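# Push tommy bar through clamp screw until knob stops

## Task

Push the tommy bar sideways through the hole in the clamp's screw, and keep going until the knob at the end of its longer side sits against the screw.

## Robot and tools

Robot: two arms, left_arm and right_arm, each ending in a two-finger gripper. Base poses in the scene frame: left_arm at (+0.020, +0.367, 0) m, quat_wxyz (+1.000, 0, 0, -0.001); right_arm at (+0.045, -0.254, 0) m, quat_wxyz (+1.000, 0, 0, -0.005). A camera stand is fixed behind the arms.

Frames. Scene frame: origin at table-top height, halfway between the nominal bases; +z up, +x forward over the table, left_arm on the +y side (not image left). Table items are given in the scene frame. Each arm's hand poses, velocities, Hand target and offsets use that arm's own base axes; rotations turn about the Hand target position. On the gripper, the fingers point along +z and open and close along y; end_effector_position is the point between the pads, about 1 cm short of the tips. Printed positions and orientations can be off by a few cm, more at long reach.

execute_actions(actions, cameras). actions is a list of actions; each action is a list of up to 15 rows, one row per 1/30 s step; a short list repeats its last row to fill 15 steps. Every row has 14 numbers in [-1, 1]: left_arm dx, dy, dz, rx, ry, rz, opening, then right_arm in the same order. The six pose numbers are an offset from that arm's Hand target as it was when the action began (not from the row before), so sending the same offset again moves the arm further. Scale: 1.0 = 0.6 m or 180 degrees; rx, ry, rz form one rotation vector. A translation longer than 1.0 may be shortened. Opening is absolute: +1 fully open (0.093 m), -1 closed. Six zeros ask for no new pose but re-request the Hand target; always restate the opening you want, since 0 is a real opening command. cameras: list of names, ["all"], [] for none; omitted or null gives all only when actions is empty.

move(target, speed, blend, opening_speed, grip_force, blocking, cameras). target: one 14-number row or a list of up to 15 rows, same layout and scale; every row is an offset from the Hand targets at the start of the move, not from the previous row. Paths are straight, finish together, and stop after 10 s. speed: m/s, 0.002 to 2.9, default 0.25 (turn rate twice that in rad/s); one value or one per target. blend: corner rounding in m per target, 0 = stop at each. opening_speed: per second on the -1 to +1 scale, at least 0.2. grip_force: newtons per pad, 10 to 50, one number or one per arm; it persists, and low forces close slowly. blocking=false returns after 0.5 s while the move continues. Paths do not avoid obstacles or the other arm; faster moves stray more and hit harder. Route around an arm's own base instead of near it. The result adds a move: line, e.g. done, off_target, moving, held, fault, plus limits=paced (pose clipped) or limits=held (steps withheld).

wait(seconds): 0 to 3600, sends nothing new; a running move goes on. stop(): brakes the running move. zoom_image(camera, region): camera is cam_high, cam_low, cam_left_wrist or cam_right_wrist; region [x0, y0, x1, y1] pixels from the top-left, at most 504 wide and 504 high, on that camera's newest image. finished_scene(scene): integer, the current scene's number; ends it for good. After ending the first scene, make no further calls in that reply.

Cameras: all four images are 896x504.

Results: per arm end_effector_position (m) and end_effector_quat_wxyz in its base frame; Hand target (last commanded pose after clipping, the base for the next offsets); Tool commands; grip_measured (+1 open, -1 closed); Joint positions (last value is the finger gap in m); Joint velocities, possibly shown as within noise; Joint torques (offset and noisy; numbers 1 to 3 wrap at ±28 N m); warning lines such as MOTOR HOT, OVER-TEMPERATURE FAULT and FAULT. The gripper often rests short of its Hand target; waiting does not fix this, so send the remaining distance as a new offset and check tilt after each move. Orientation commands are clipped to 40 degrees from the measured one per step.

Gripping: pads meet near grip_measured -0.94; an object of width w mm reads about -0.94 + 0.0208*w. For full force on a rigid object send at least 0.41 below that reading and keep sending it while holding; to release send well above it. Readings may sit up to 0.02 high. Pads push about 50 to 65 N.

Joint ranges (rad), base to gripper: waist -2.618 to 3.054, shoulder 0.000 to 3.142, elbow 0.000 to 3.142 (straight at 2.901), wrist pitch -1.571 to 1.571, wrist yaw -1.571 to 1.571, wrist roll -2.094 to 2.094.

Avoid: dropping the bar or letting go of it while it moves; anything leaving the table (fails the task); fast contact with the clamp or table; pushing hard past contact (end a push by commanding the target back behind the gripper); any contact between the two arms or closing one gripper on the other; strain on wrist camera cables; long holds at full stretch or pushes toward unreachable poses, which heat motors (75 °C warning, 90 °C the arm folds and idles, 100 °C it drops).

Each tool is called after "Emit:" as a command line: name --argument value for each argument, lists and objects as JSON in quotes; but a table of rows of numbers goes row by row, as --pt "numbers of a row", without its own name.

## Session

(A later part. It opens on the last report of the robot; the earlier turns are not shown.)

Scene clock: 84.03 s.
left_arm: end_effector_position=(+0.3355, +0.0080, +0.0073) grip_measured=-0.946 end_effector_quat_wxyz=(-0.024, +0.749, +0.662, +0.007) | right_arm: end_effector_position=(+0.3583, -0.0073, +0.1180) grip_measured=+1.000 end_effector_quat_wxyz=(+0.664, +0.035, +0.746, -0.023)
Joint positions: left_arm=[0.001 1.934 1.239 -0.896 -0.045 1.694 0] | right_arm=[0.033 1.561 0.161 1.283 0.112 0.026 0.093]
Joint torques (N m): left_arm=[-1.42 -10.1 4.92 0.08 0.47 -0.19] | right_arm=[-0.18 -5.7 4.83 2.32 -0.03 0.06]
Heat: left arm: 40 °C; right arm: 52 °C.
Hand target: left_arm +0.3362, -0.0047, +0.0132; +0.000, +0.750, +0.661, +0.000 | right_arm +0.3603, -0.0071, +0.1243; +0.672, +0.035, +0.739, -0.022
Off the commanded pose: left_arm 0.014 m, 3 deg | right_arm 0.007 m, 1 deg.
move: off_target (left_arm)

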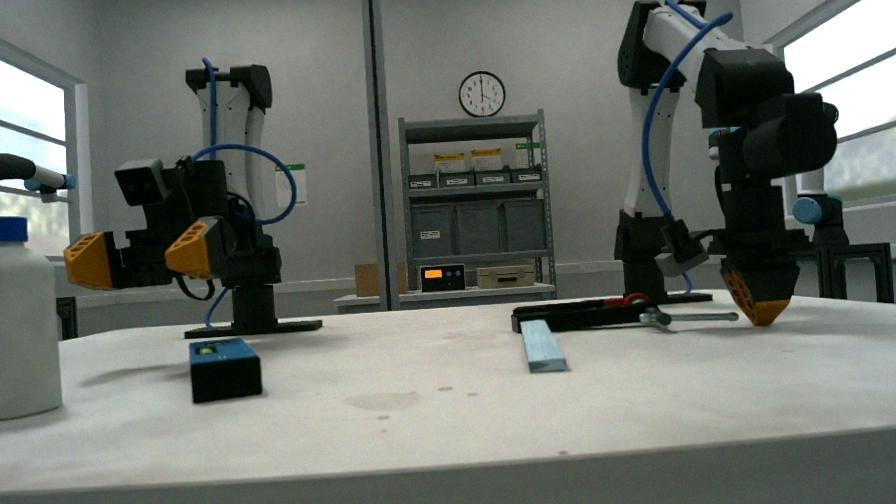

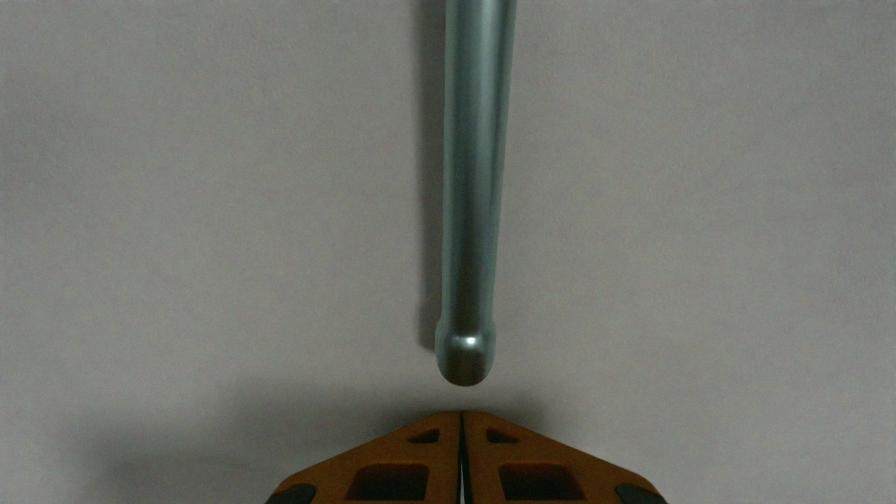

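Emit:
move --pt "0 0 0.0363 0 0 0 -0.95 0 0 0 0 0 0 1" --pt "0 -0.0033 0.0363 0 0 0 -0.95 0 0 0 0 0 0 1" --pt "0 -0.0033 -0.0040 0 0 0 -0.95 0 0 0 0 0 0 1" --speed 0.08 --cameras '["cam_low", "cam_left_wrist"]'

Emit:
zoom_image --camera "cam_low" --region '[640, 260, 820, 350]'

Scene clock: 87.87 s.
left_arm: end_effector_position=(+0.3328, -0.0016, +0.0128) grip_measured=-0.946 end_effector_quat_wxyz=(-0.010, +0.751, +0.660, -0.001) | right_arm: end_effector_position=(+0.3583, -0.0073, +0.1180) grip_measured=+1.000 end_effector_quat_wxyz=(+0.664, +0.035, +0.746, -0.023)
Joint positions: left_arm=[-0.012 1.911 1.231 -0.906 -0.014 1.688 0] | right_arm=[0.033 1.561 0.161 1.283 0.112 0.026 0.093]
Joint torques (N m): left_arm=[-0.66 -7.87 5.26 0.36 0.19 -0.13] | right_arm=[-0.2 -5.65 4.86 2.32 -0.03 0.07]
Heat: left arm: 41 °C; right arm: 52 °C.
Hand target: left_arm +0.3361, -0.0067, +0.0108; +0.000, +0.750, +0.661, +0.000 | right_arm +0.3603, -0.0071, +0.1243; +0.672, +0.035, +0.739, -0.022
Off the commanded pose: left_arm 0.006 m, 1 deg | right_arm 0.007 m, 1 deg.
move: done

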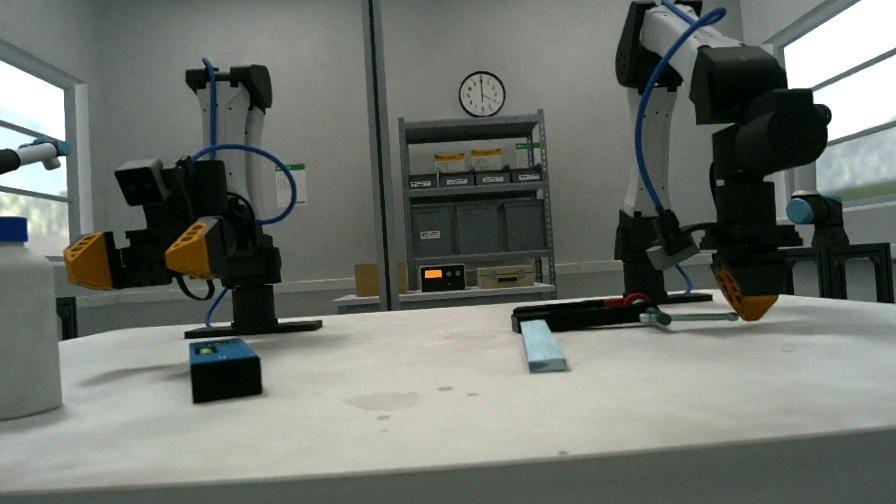

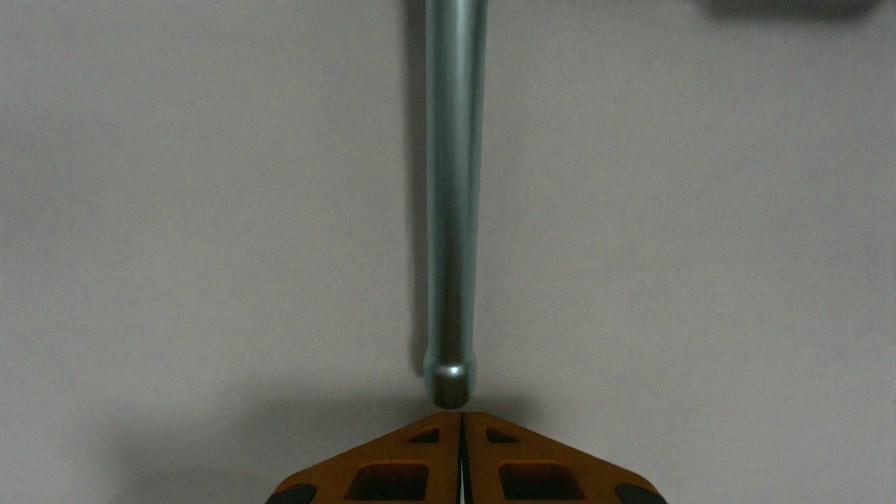

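Scaled by 2.800 from the camera's image (finer frame: 1280x720).

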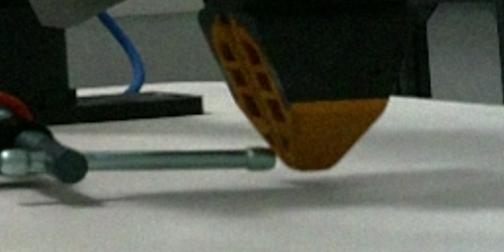

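Emit:
move --target '[-0.003, -0.0497, 0.0025, 0, 0, 0, -0.95, 0, 0, 0, 0, 0, 0, 1]' --speed 0.05 --cameras '["cam_high", "cam_low", "cam_left_wrist"]'

Emit:
zoom_image --camera "cam_low" --region '[640, 260, 820, 350]'

Scene clock: 90.40 s.
left_arm: end_effector_position=(+0.3313, -0.0326, +0.0128) grip_measured=-0.946 end_effector_quat_wxyz=(-0.010, +0.753, +0.658, +0.000) | right_arm: end_effector_position=(+0.3583, -0.0073, +0.1180) grip_measured=+1.000 end_effector_quat_wxyz=(+0.664, +0.035, +0.746, -0.023)
Joint positions: left_arm=[-0.105 1.911 1.231 -0.905 -0.013 1.599 0] | right_arm=[0.033 1.561 0.161 1.283 0.112 0.026 0.093]
Joint torques (N m): left_arm=[-0.36 -8.02 5.59 0.27 0.22 -0.17] | right_arm=[-0.21 -5.65 4.86 2.31 -0.03 0.05]
Heat: left arm: 41 °C; right arm: 52 °C.
Hand target: left_arm +0.3343, -0.0366, +0.0123; +0.000, +0.750, +0.661, +0.000 | right_arm +0.3603, -0.0071, +0.1243; +0.672, +0.035, +0.739, -0.022
Off the commanded pose: left_arm 0.005 m, 1 deg | right_arm 0.007 m, 1 deg.
move: done

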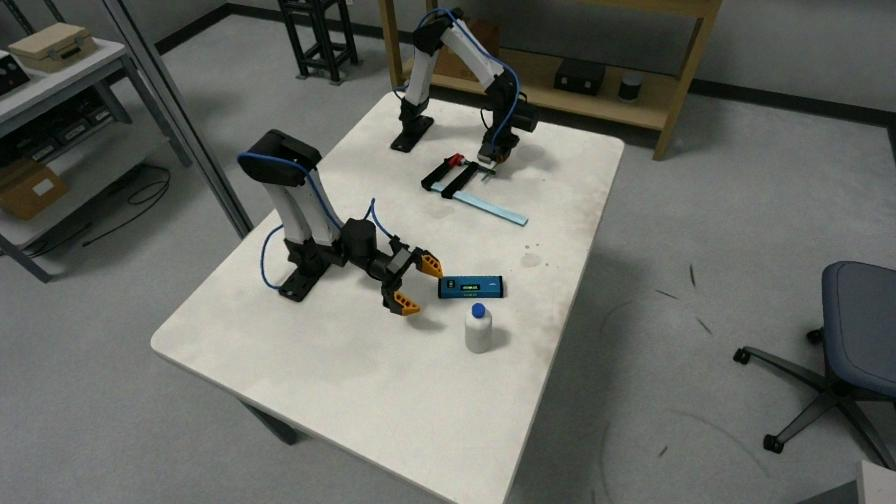

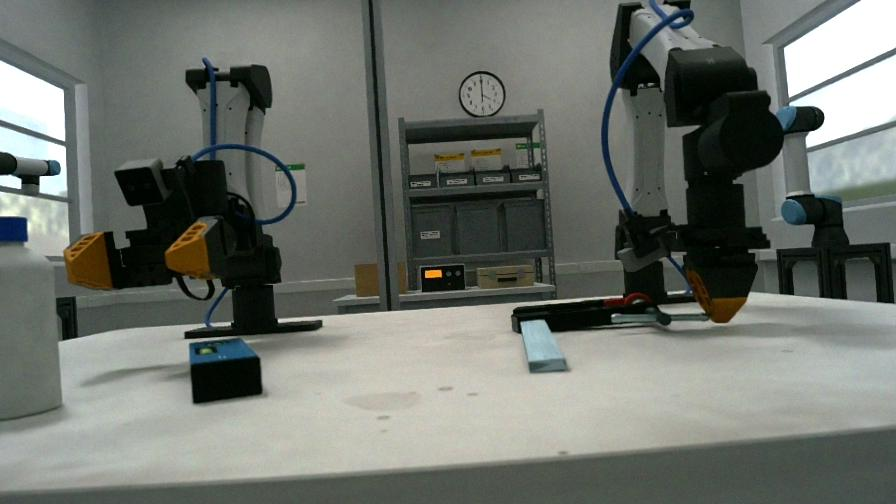

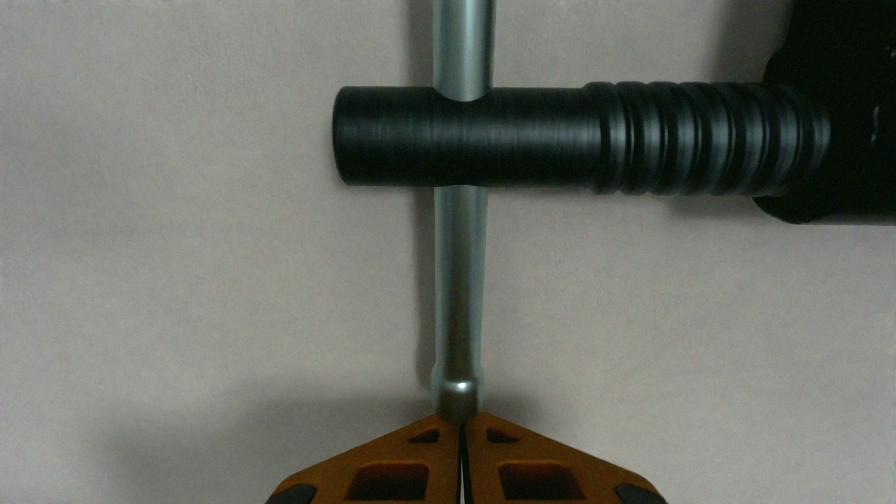

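Scaled by 2.800 from the camera's image (finer frame: 1280x720).

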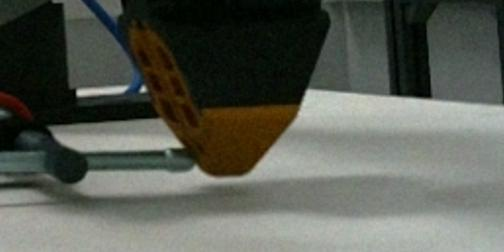

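Emit:
move --target '[-0.0055, -0.046, 0.0, 0, 0, 0, -0.95, 0, 0, 0, 0, 0, 0, 1]' --speed 0.05 --cameras '["cam_high", "cam_low", "cam_left_wrist"]'

Emit:
zoom_image --camera "cam_low" --region '[580, 260, 760, 350]'

Scene clock: 93.27 s.
left_arm: end_effector_position=(+0.3275, -0.0597, +0.0128) grip_measured=-0.946 end_effector_quat_wxyz=(-0.009, +0.753, +0.658, +0.001) | right_arm: end_effector_position=(+0.3583, -0.0073, +0.1180) grip_measured=+1.000 end_effector_quat_wxyz=(+0.664, +0.035, +0.746, -0.023)
Joint positions: left_arm=[-0.187 1.911 1.231 -0.905 -0.013 1.517 0] | right_arm=[0.033 1.561 0.161 1.283 0.112 0.026 0.093]
Joint torques (N m): left_arm=[-0.43 -7.57 5.96 0.33 0.19 -0.11] | right_arm=[-0.18 -5.67 4.88 2.32 -0.02 0.06]
Heat: left arm: 41 °C; right arm: 52 °C.
Hand target: left_arm +0.3311, -0.0640, +0.0123; +0.000, +0.750, +0.661, +0.000 | right_arm +0.3603, -0.0071, +0.1243; +0.672, +0.035, +0.739, -0.022
Off the commanded pose: left_arm 0.006 m, 1 deg | right_arm 0.007 m, 1 deg.
move: done

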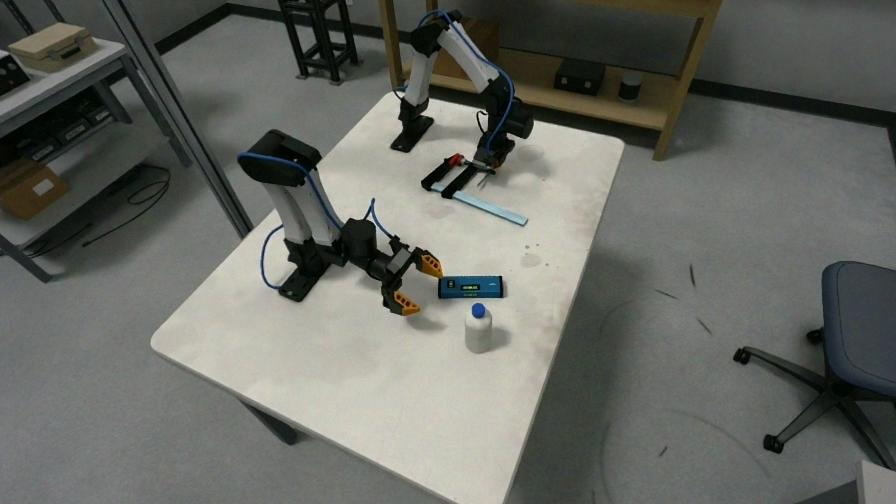

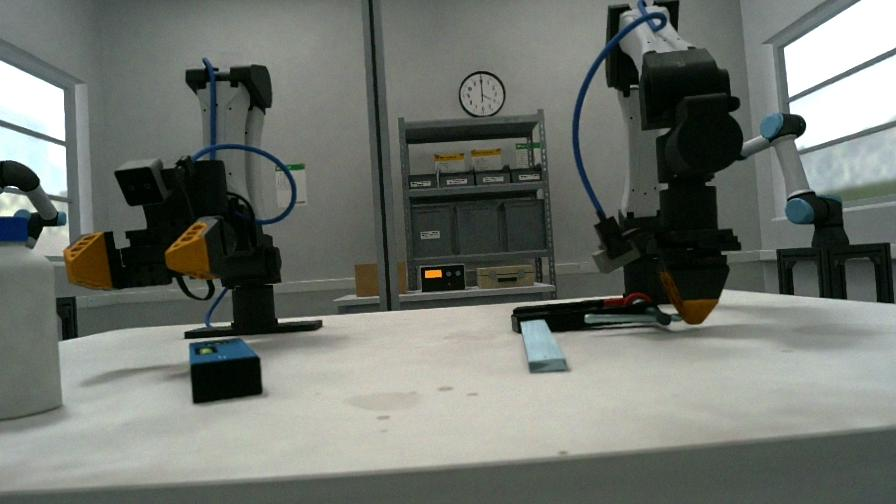

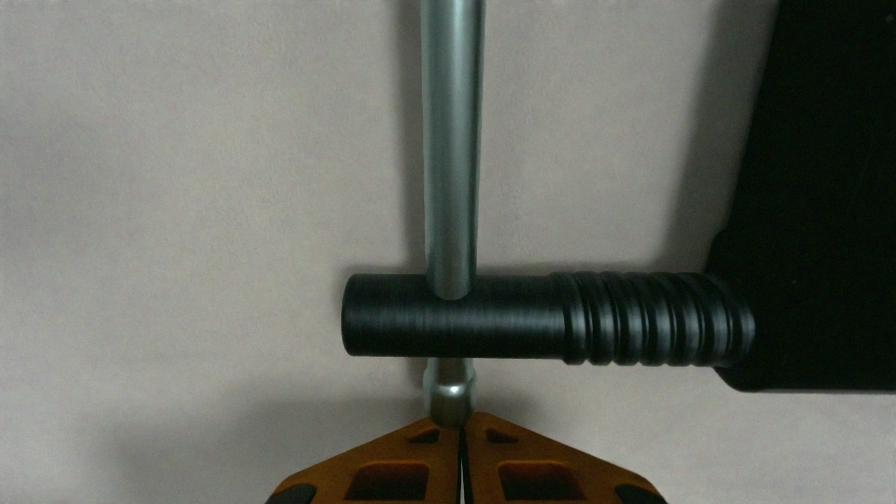

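Scaled by 2.800 from the camera's image (finer frame: 1280x720).

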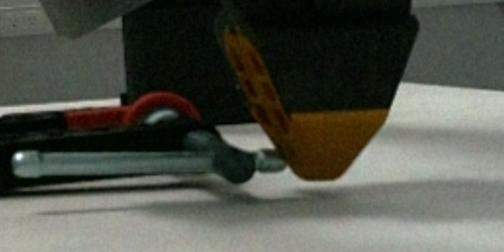

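Emit:
move --target '[0.0, -0.0117, 0.0, 0, 0, 0, -0.95, 0, 0, 0, 0, 0, 0, 1]' --speed 0.03 --cameras '["cam_high", "cam_low", "cam_left_wrist"]'

Emit:
zoom_image --camera "cam_left_wrist" --region '[330, 250, 590, 504]'

Emit:
zoom_image --camera "cam_low" --region '[580, 260, 760, 350]'

Scene clock: 95.00 s.
left_arm: end_effector_position=(+0.3262, -0.0654, +0.0120) grip_measured=-0.946 end_effector_quat_wxyz=(-0.011, +0.752, +0.659, +0.001) | right_arm: end_effector_position=(+0.3583, -0.0073, +0.1180) grip_measured=+1.000 end_effector_quat_wxyz=(+0.664, +0.035, +0.746, -0.023)
Joint positions: left_arm=[-0.205 1.913 1.231 -0.905 -0.014 1.496 0] | right_arm=[0.033 1.561 0.161 1.283 0.112 0.026 0.093]
Joint torques (N m): left_arm=[-0.62 -7.46 6.53 0.3 0.25 -0.13] | right_arm=[-0.2 -5.67 4.86 2.33 -0.03 0.06]
Heat: left arm: 41 °C; right arm: 52 °C.
Hand target: left_arm +0.3310, -0.0712, +0.0123; +0.000, +0.750, +0.661, +0.000 | right_arm +0.3603, -0.0071, +0.1243; +0.672, +0.035, +0.739, -0.022
Off the commanded pose: left_arm 0.007 m, 1 deg | right_arm 0.007 m, 1 deg.
move: done

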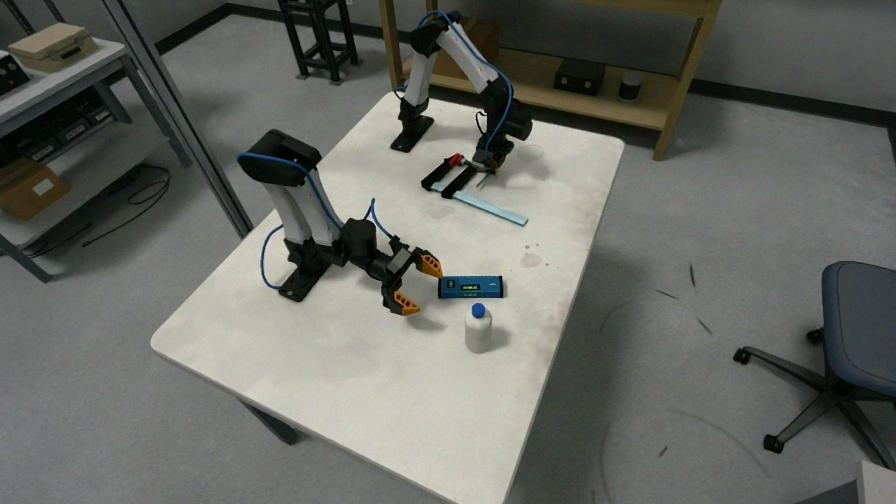

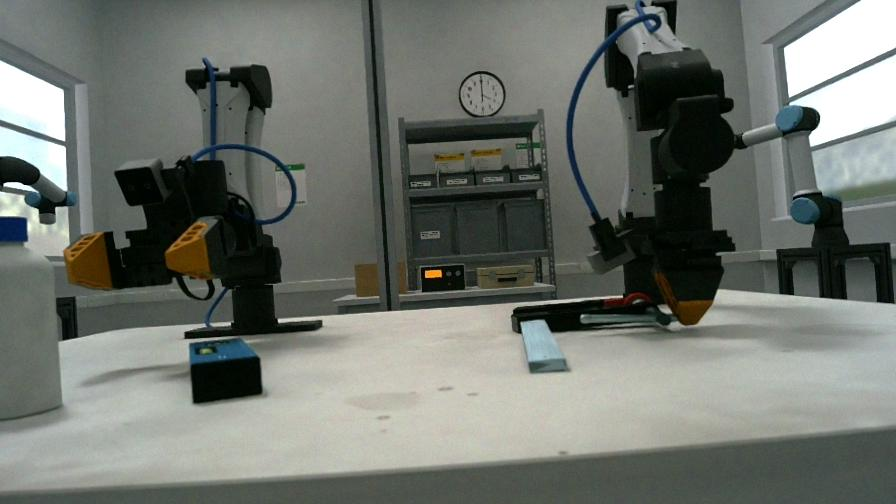

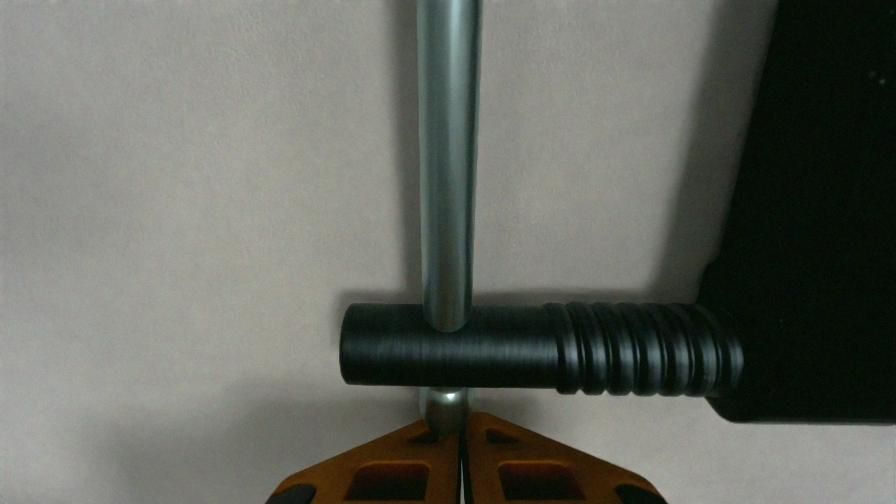

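Scaled by 1.938 from the camera's image (finer frame: 1280x720).

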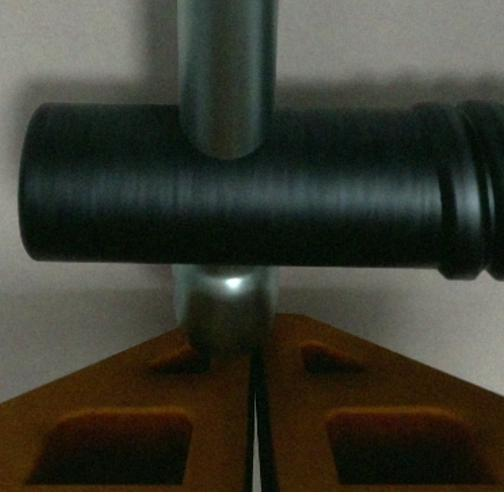

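Scaled by 2.800 from the camera's image (finer frame: 1280x720).

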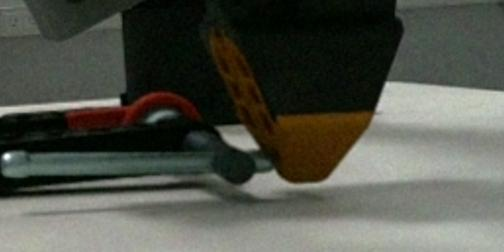

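Emit:
move --target '[0.0, -0.006, 0.0, 0, 0, 0, -0.95, 0, 0, 0, 0, 0, 0, 1]' --speed 0.03 --cameras '["cam_high", "cam_low", "cam_left_wrist"]'

Emit:
zoom_image --camera "cam_left_wrist" --region '[330, 250, 590, 504]'

Scene clock: 96.47 s.
left_arm: end_effector_position=(+0.3260, -0.0661, +0.0121) grip_measured=-0.946 end_effector_quat_wxyz=(-0.012, +0.750, +0.662, +0.003) | right_arm: end_effector_position=(+0.3583, -0.0073, +0.1180) grip_measured=+1.000 end_effector_quat_wxyz=(+0.664, +0.035, +0.746, -0.023)
Joint positions: left_arm=[-0.209 1.913 1.231 -0.905 -0.019 1.486 0] | right_arm=[0.033 1.561 0.161 1.283 0.112 0.026 0.093]
Joint torques (N m): left_arm=[-1.26 -7.45 7.12 0.29 0.25 -0.16] | right_arm=[-0.2 -5.65 4.85 2.32 -0.03 0.05]
Heat: left arm: 41 °C; right arm: 52 °C.
Hand target: left_arm +0.3311, -0.0746, +0.0123; +0.000, +0.750, +0.661, +0.000 | right_arm +0.3603, -0.0071, +0.1243; +0.672, +0.035, +0.739, -0.022
Off the commanded pose: left_arm 0.010 m, 1 deg | right_arm 0.007 m, 1 deg.
move: done

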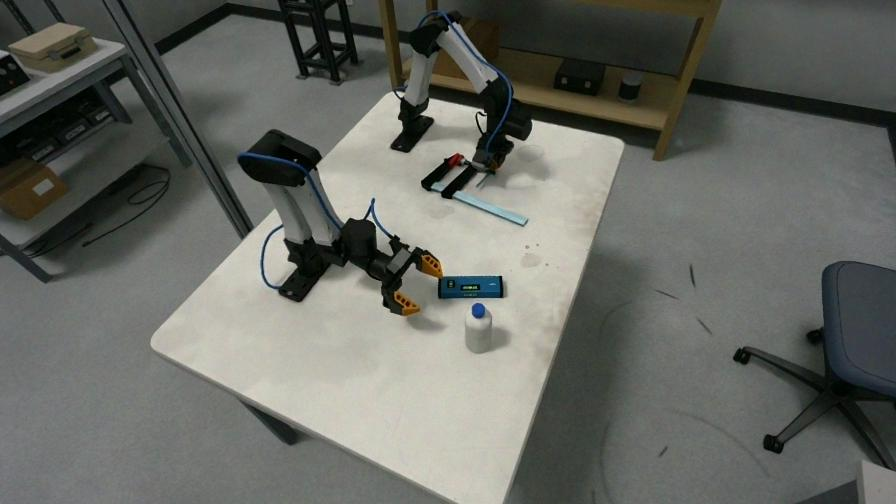

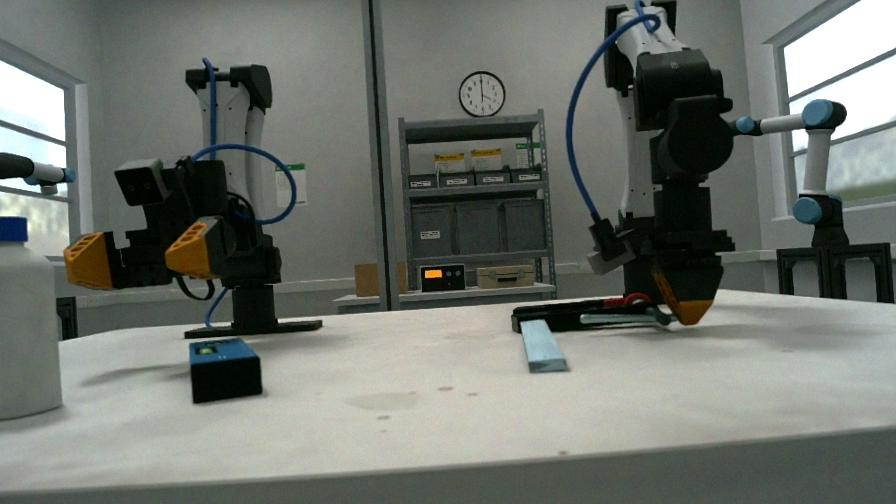

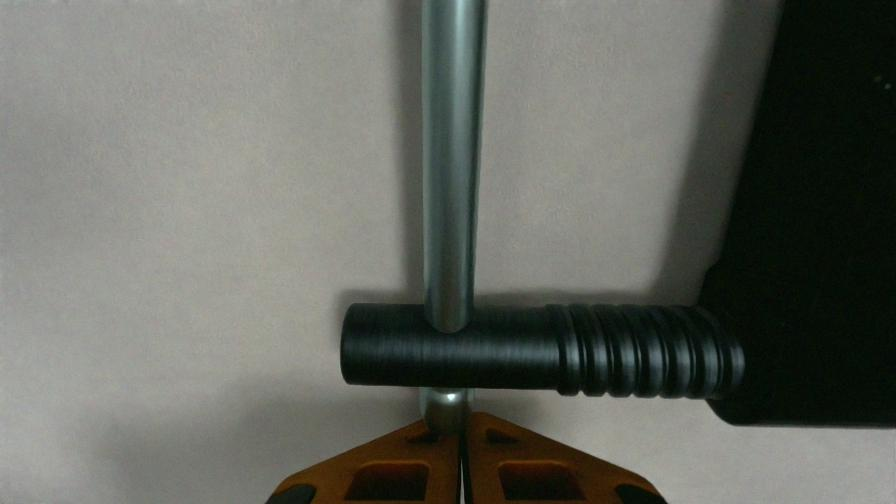

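Scaled by 1.938 from the camera's image (finer frame: 1280x720).

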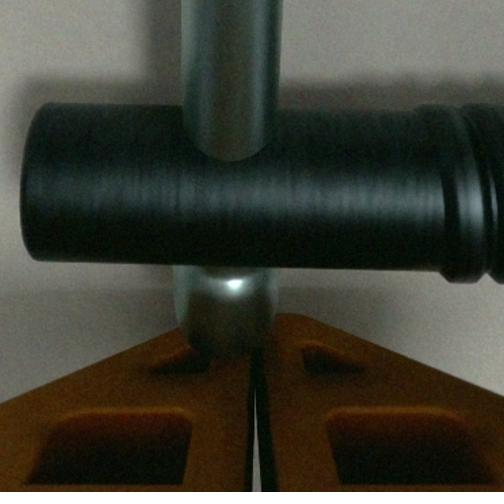

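Emit:
move --pt "0.0115 0.075 0.005 0 0 0 -0.95 0 0 0 0 0 0 1" --pt "0.0115 0.075 0.18 0 0 0 -0.95 0 0 0 0 0 0 1" --speed 0.1 --cameras '["all"]'

Emit:
zoom_image --camera "cam_low" --region '[540, 260, 720, 350]'

Emit:
zoom_image --camera "cam_left_wrist" --region '[330, 0, 590, 150]'

Emit:
zoom_image --camera "cam_high" --region '[410, 130, 540, 230]'

Scene clock: 100.53 s.
left_arm: end_effector_position=(+0.3351, -0.0279, +0.1035) grip_measured=-0.946 end_effector_quat_wxyz=(-0.019, +0.745, +0.667, -0.009) | right_arm: end_effector_position=(+0.3583, -0.0073, +0.1180) grip_measured=+1.000 end_effector_quat_wxyz=(+0.664, +0.035, +0.746, -0.023)
Joint positions: left_arm=[-0.09 1.857 1.533 -1.286 -0.013 1.591 0] | right_arm=[0.033 1.561 0.161 1.283 0.112 0.026 0.093]
Joint torques (N m): left_arm=[0.21 -10.56 8.73 -0.16 0.19 0.19] | right_arm=[-0.2 -5.64 4.85 2.32 -0.03 0.06]
Heat: left arm: 41 °C; right arm: 52 °C.
Hand target: left_arm +0.3380, -0.0298, +0.1204; +0.000, +0.750, +0.661, +0.000 | right_arm +0.3603, -0.0071, +0.1243; +0.672, +0.035, +0.739, -0.022
Off the commanded pose: left_arm 0.017 m, 3 deg | right_arm 0.007 m, 1 deg.
move: off_target (left_arm)

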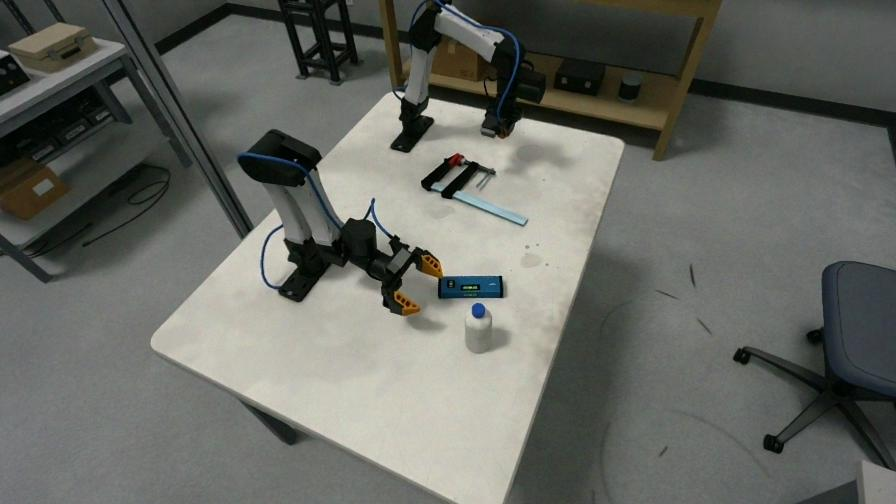

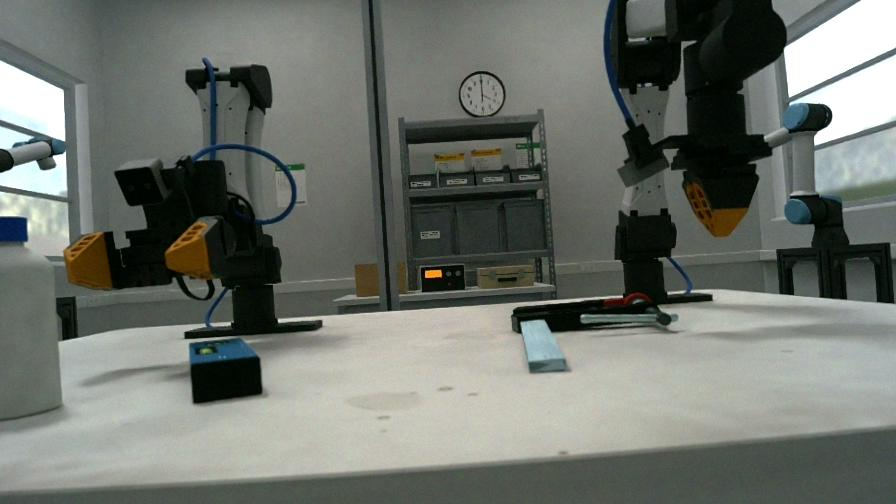

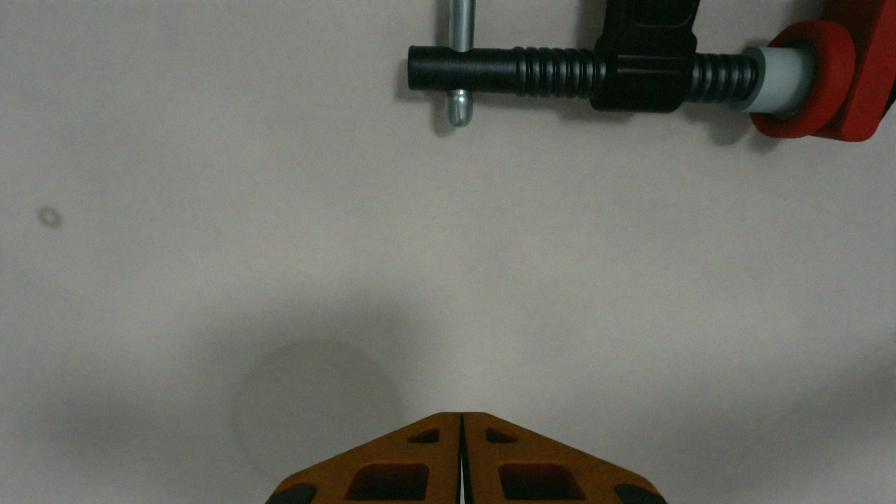

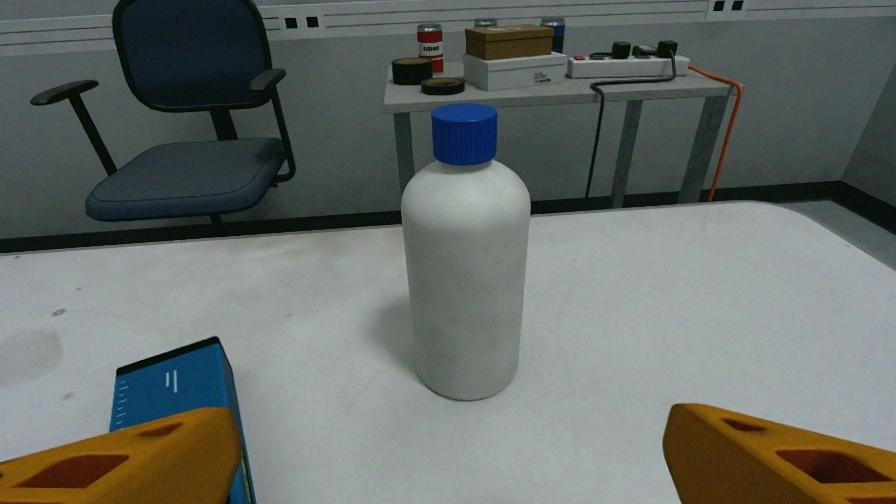

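Scaled by 2.800 from the camera's image (finer frame: 1280x720).

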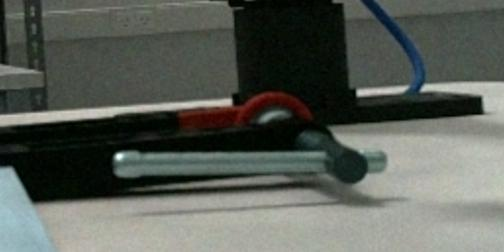

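Scaled by 1.938 from the camera's image (finer frame: 1280x720).

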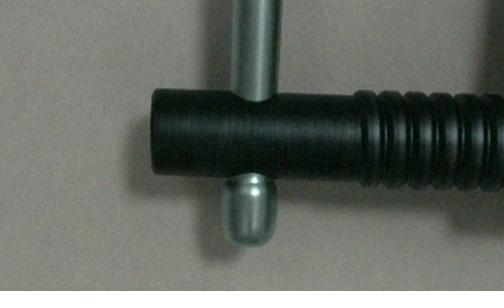

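Scaled by 3.877 from the camera's image (finer frame: 1280x720).

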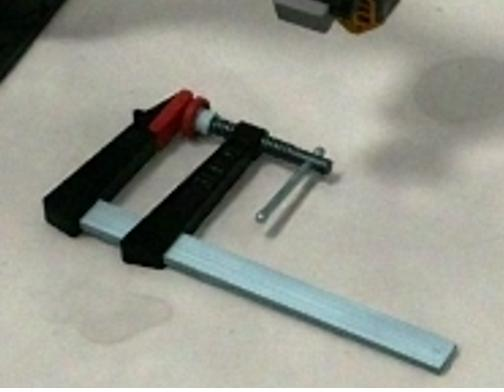

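Emit:
move --target '[0, 0, 0, 0, 0, 0, -0.95, -0.0838, 0.095, 0.003, 0.009, 0.3258, 0.0261, 1]' --speed 0.2 --cameras '["cam_high", "cam_low", "cam_right_wrist"]'

Scene clock: 121.33 s.
left_arm: end_effector_position=(+0.3350, -0.0279, +0.1035) grip_measured=-0.946 end_effector_quat_wxyz=(-0.019, +0.745, +0.667, -0.009) | right_arm: end_effector_position=(+0.3010, +0.0438, +0.1165) grip_measured=+1.000 end_effector_quat_wxyz=(+0.212, -0.002, +0.977, -0.009)
Joint positions: left_arm=[-0.09 1.857 1.533 -1.287 -0.013 1.591 0] | right_arm=[0.199 1.325 0.957 -0.787 0.099 0.174 0.093]
Joint torques (N m): left_arm=[0.14 -10.48 8.68 -0.18 0.22 0.15] | right_arm=[0.59 -4.26 10.11 1.18 -0.07 0.21]
Heat: left arm: 43 °C; right arm: 52 °C.
Hand target: left_arm +0.3380, -0.0298, +0.1204; +0.000, +0.750, +0.661, +0.000 | right_arm +0.3100, +0.0498, +0.1260; +0.223, +0.000, +0.975, +0.000
Off the commanded pose: left_arm 0.017 m, 3 deg | right_arm 0.015 m, 2 deg.
move: off_target (right_arm)

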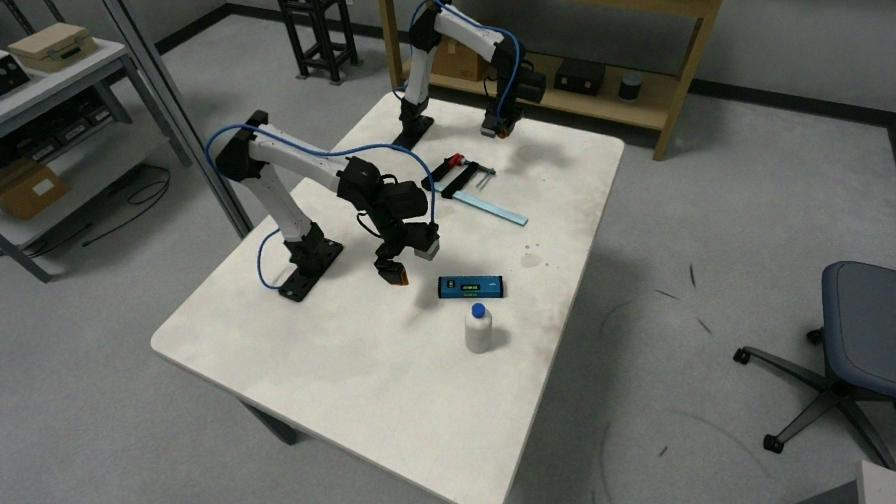

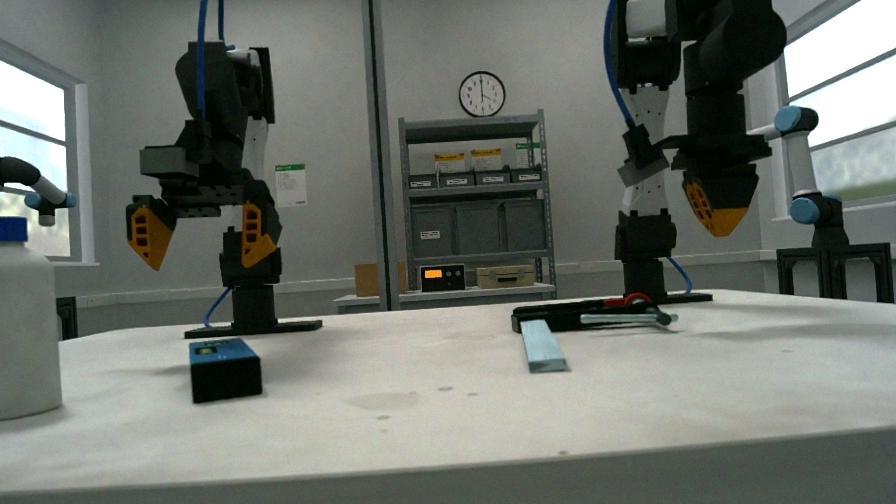

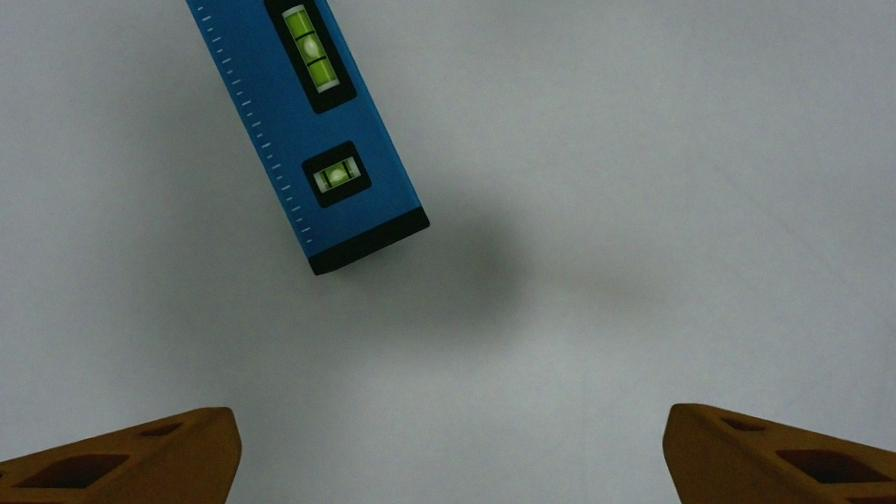

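Emit:
move --pt "0 0 0 0 0 0 -0.95 -0.015 0.0087 -0.11 0 0.1433 0 -0.95" --pt "0 0 0 0 0 0 -0.95 -0.015 0.0087 -0.182 0 0.1433 0 -0.95" --speed 0.12 --cameras '["cam_high", "cam_low", "cam_right_wrist"]'

Emit:
zoom_image --camera "cam_low" --region '[130, 260, 310, 350]'

Scene clock: 127.53 s.
left_arm: end_effector_position=(+0.3350, -0.0279, +0.1035) grip_measured=-0.946 end_effector_quat_wxyz=(-0.019, +0.745, +0.667, -0.009) | right_arm: end_effector_position=(+0.3003, +0.0558, +0.0218) grip_measured=-0.946 end_effector_quat_wxyz=(+0.002, -0.007, +1.000, -0.005)
Joint positions: left_arm=[-0.09 1.857 1.533 -1.287 -0.013 1.591 0] | right_arm=[0.189 1.787 1.108 -0.89 0.01 0.176 0]
Joint torques (N m): left_arm=[0.23 -10.59 8.8 -0.16 0.24 0.15] | right_arm=[-1.06 -7.9 4.92 0.5 -0.13 0.12]
Heat: left arm: 43 °C; right arm: 50 °C.
Hand target: left_arm +0.3380, -0.0298, +0.1204; +0.000, +0.750, +0.661, +0.000 | right_arm +0.3009, +0.0551, +0.0168; +0.000, +0.000, +1.000, +0.000
Off the commanded pose: left_arm 0.017 m, 3 deg | right_arm 0.005 m, 1 deg.
move: done

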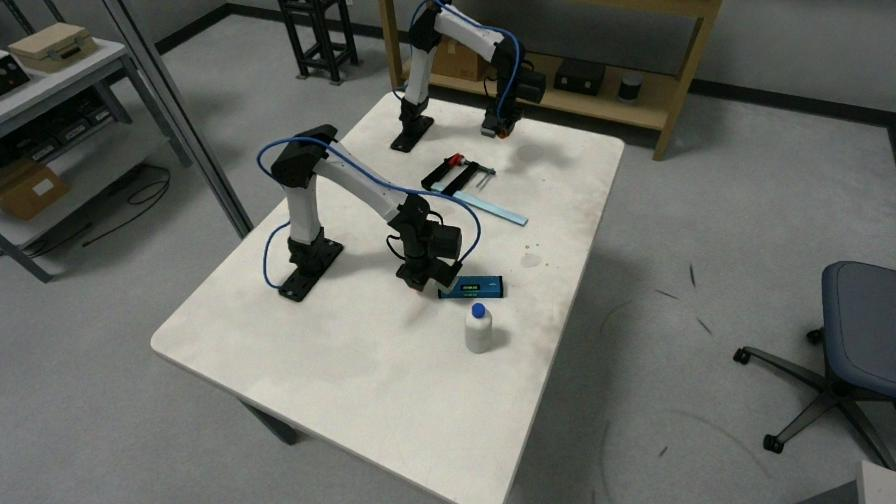

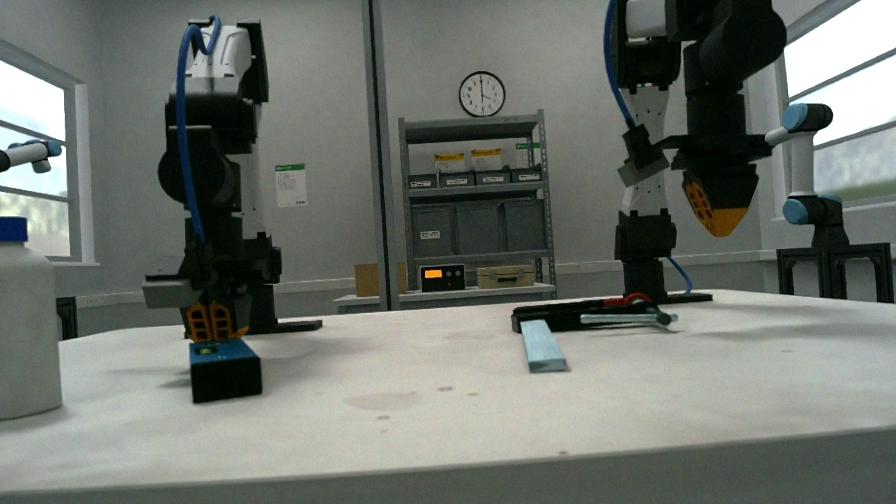

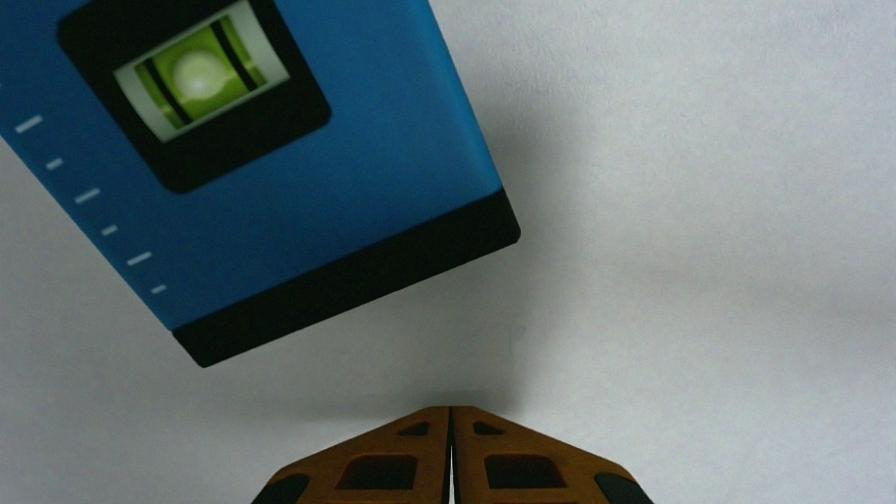

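Scaled by 2.800 from the camera's image (finer frame: 1280x720).

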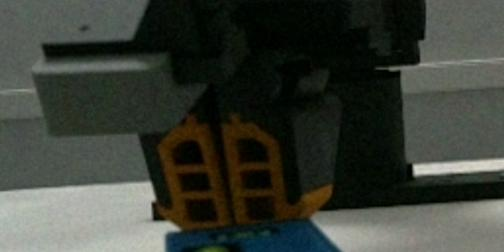

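Emit:
move --target '[0, 0, 0, 0, 0, 0, -0.95, 0, 0, -0.0147, 0, 0, 0, -0.95]' --speed 0.05

Emit:
move --target '[0, 0, 0, 0, 0, 0, -0.95, 0, 0, -0.0083, 0, 0, 0, -0.95]' --speed 0.03 --cameras '["cam_low", "cam_right_wrist"]'

Emit:
move --target '[0, 0, 0, 0, 0, 0, -0.95, 0, 0, -0.0083, 0, 0, 0, -0.95]' --speed 0.03

Scene clock: 135.50 s.
left_arm: end_effector_position=(+0.3350, -0.0279, +0.1035) grip_measured=-0.946 end_effector_quat_wxyz=(-0.019, +0.745, +0.667, -0.009) | right_arm: end_effector_position=(+0.3008, +0.0559, +0.0152) grip_measured=-0.946 end_effector_quat_wxyz=(+0.003, -0.007, +1.000, -0.004)
Joint positions: left_arm=[-0.09 1.857 1.533 -1.287 -0.013 1.591 0] | right_arm=[0.189 1.798 1.093 -0.861 0.01 0.176 0]
Joint torques (N m): left_arm=[0.38 -10.47 8.7 -0.1 0.2 0.11] | right_arm=[-1.03 -7.42 4.55 0.57 -0.12 0.12]
Heat: left arm: 44 °C; right arm: 47 °C.
Hand target: left_arm +0.3380, -0.0298, +0.1204; +0.000, +0.750, +0.661, +0.000 | right_arm +0.3011, +0.0551, +0.0080; +0.000, +0.000, +1.000, +0.000
Off the commanded pose: left_arm 0.017 m, 3 deg | right_arm 0.007 m, 1 deg.
move: done

Scene clock: 136.00 s.
left_arm: end_effector_position=(+0.3350, -0.0279, +0.1035) grip_measured=-0.946 end_effector_quat_wxyz=(-0.019, +0.745, +0.667, -0.009) | right_arm: end_effector_position=(+0.3006, +0.0559, +0.0148) grip_measured=-0.946 end_effector_quat_wxyz=(+0.003, -0.007, +1.000, -0.004)
Joint positions: left_arm=[-0.09 1.857 1.533 -1.287 -0.013 1.591 0] | right_arm=[0.189 1.798 1.091 -0.859 0.01 0.176 0]
Joint torques (N m): left_arm=[0.14 -10.48 8.5 -0.16 0.18 0.16] | right_arm=[-1.01 -6.63 3.77 0.74 -0.13 0.12]
Heat: left arm: 44 °C; right arm: 47 °C.
Hand target: left_arm +0.3380, -0.0298, +0.1204; +0.000, +0.750, +0.661, +0.000 | right_arm +0.3010, +0.0551, +0.0030; +0.000, +0.000, +1.000, +0.000
Off the commanded pose: left_arm 0.017 m, 3 deg | right_arm 0.012 m, 1 deg.
move: off_target (right_arm)

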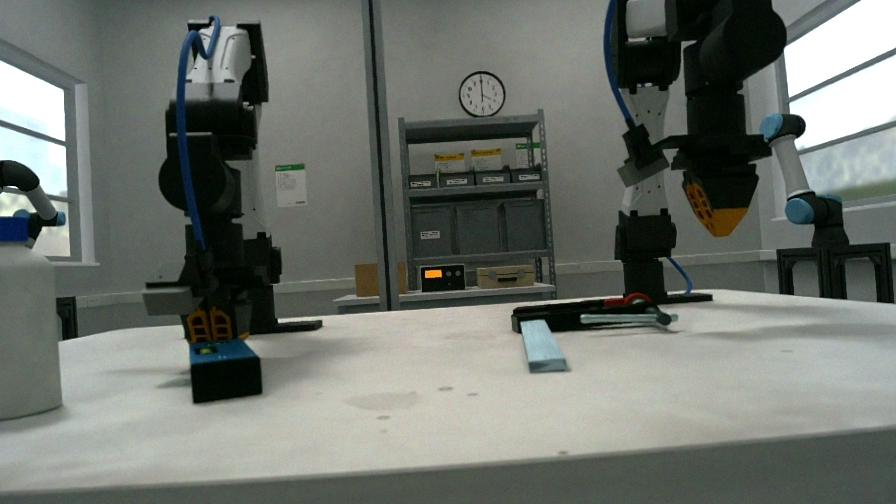

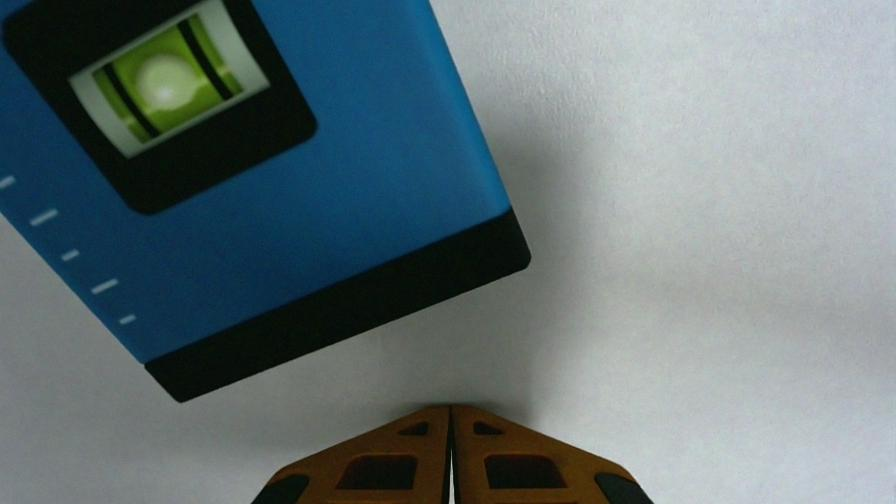

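Scene clock: 136.50 s.
left_arm: end_effector_position=(+0.3350, -0.0279, +0.1035) grip_measured=-0.946 end_effector_quat_wxyz=(-0.019, +0.745, +0.667, -0.009) | right_arm: end_effector_position=(+0.3006, +0.0559, +0.0144) grip_measured=-0.946 end_effector_quat_wxyz=(+0.004, -0.007, +1.000, -0.004)
Joint positions: left_arm=[-0.09 1.857 1.533 -1.287 -0.013 1.591 0] | right_arm=[0.189 1.798 1.089 -0.856 0.01 0.176 0]
Joint torques (N m): left_arm=[0.16 -10.52 8.59 -0.11 0.18 0.12] | right_arm=[-1.02 -5.79 3.03 0.9 -0.12 0.12]
Heat: left arm: 44 °C; right arm: 47 °C.
Hand target: left_arm +0.3380, -0.0298, +0.1204; +0.000, +0.750, +0.661, +0.000 | right_arm +0.3010, +0.0551, -0.0019; +0.000, +0.000, +1.000, +0.000
Off the commanded pose: left_arm 0.017 m, 3 deg | right_arm 0.016 m, 1 deg.
move: off_target (right_arm)


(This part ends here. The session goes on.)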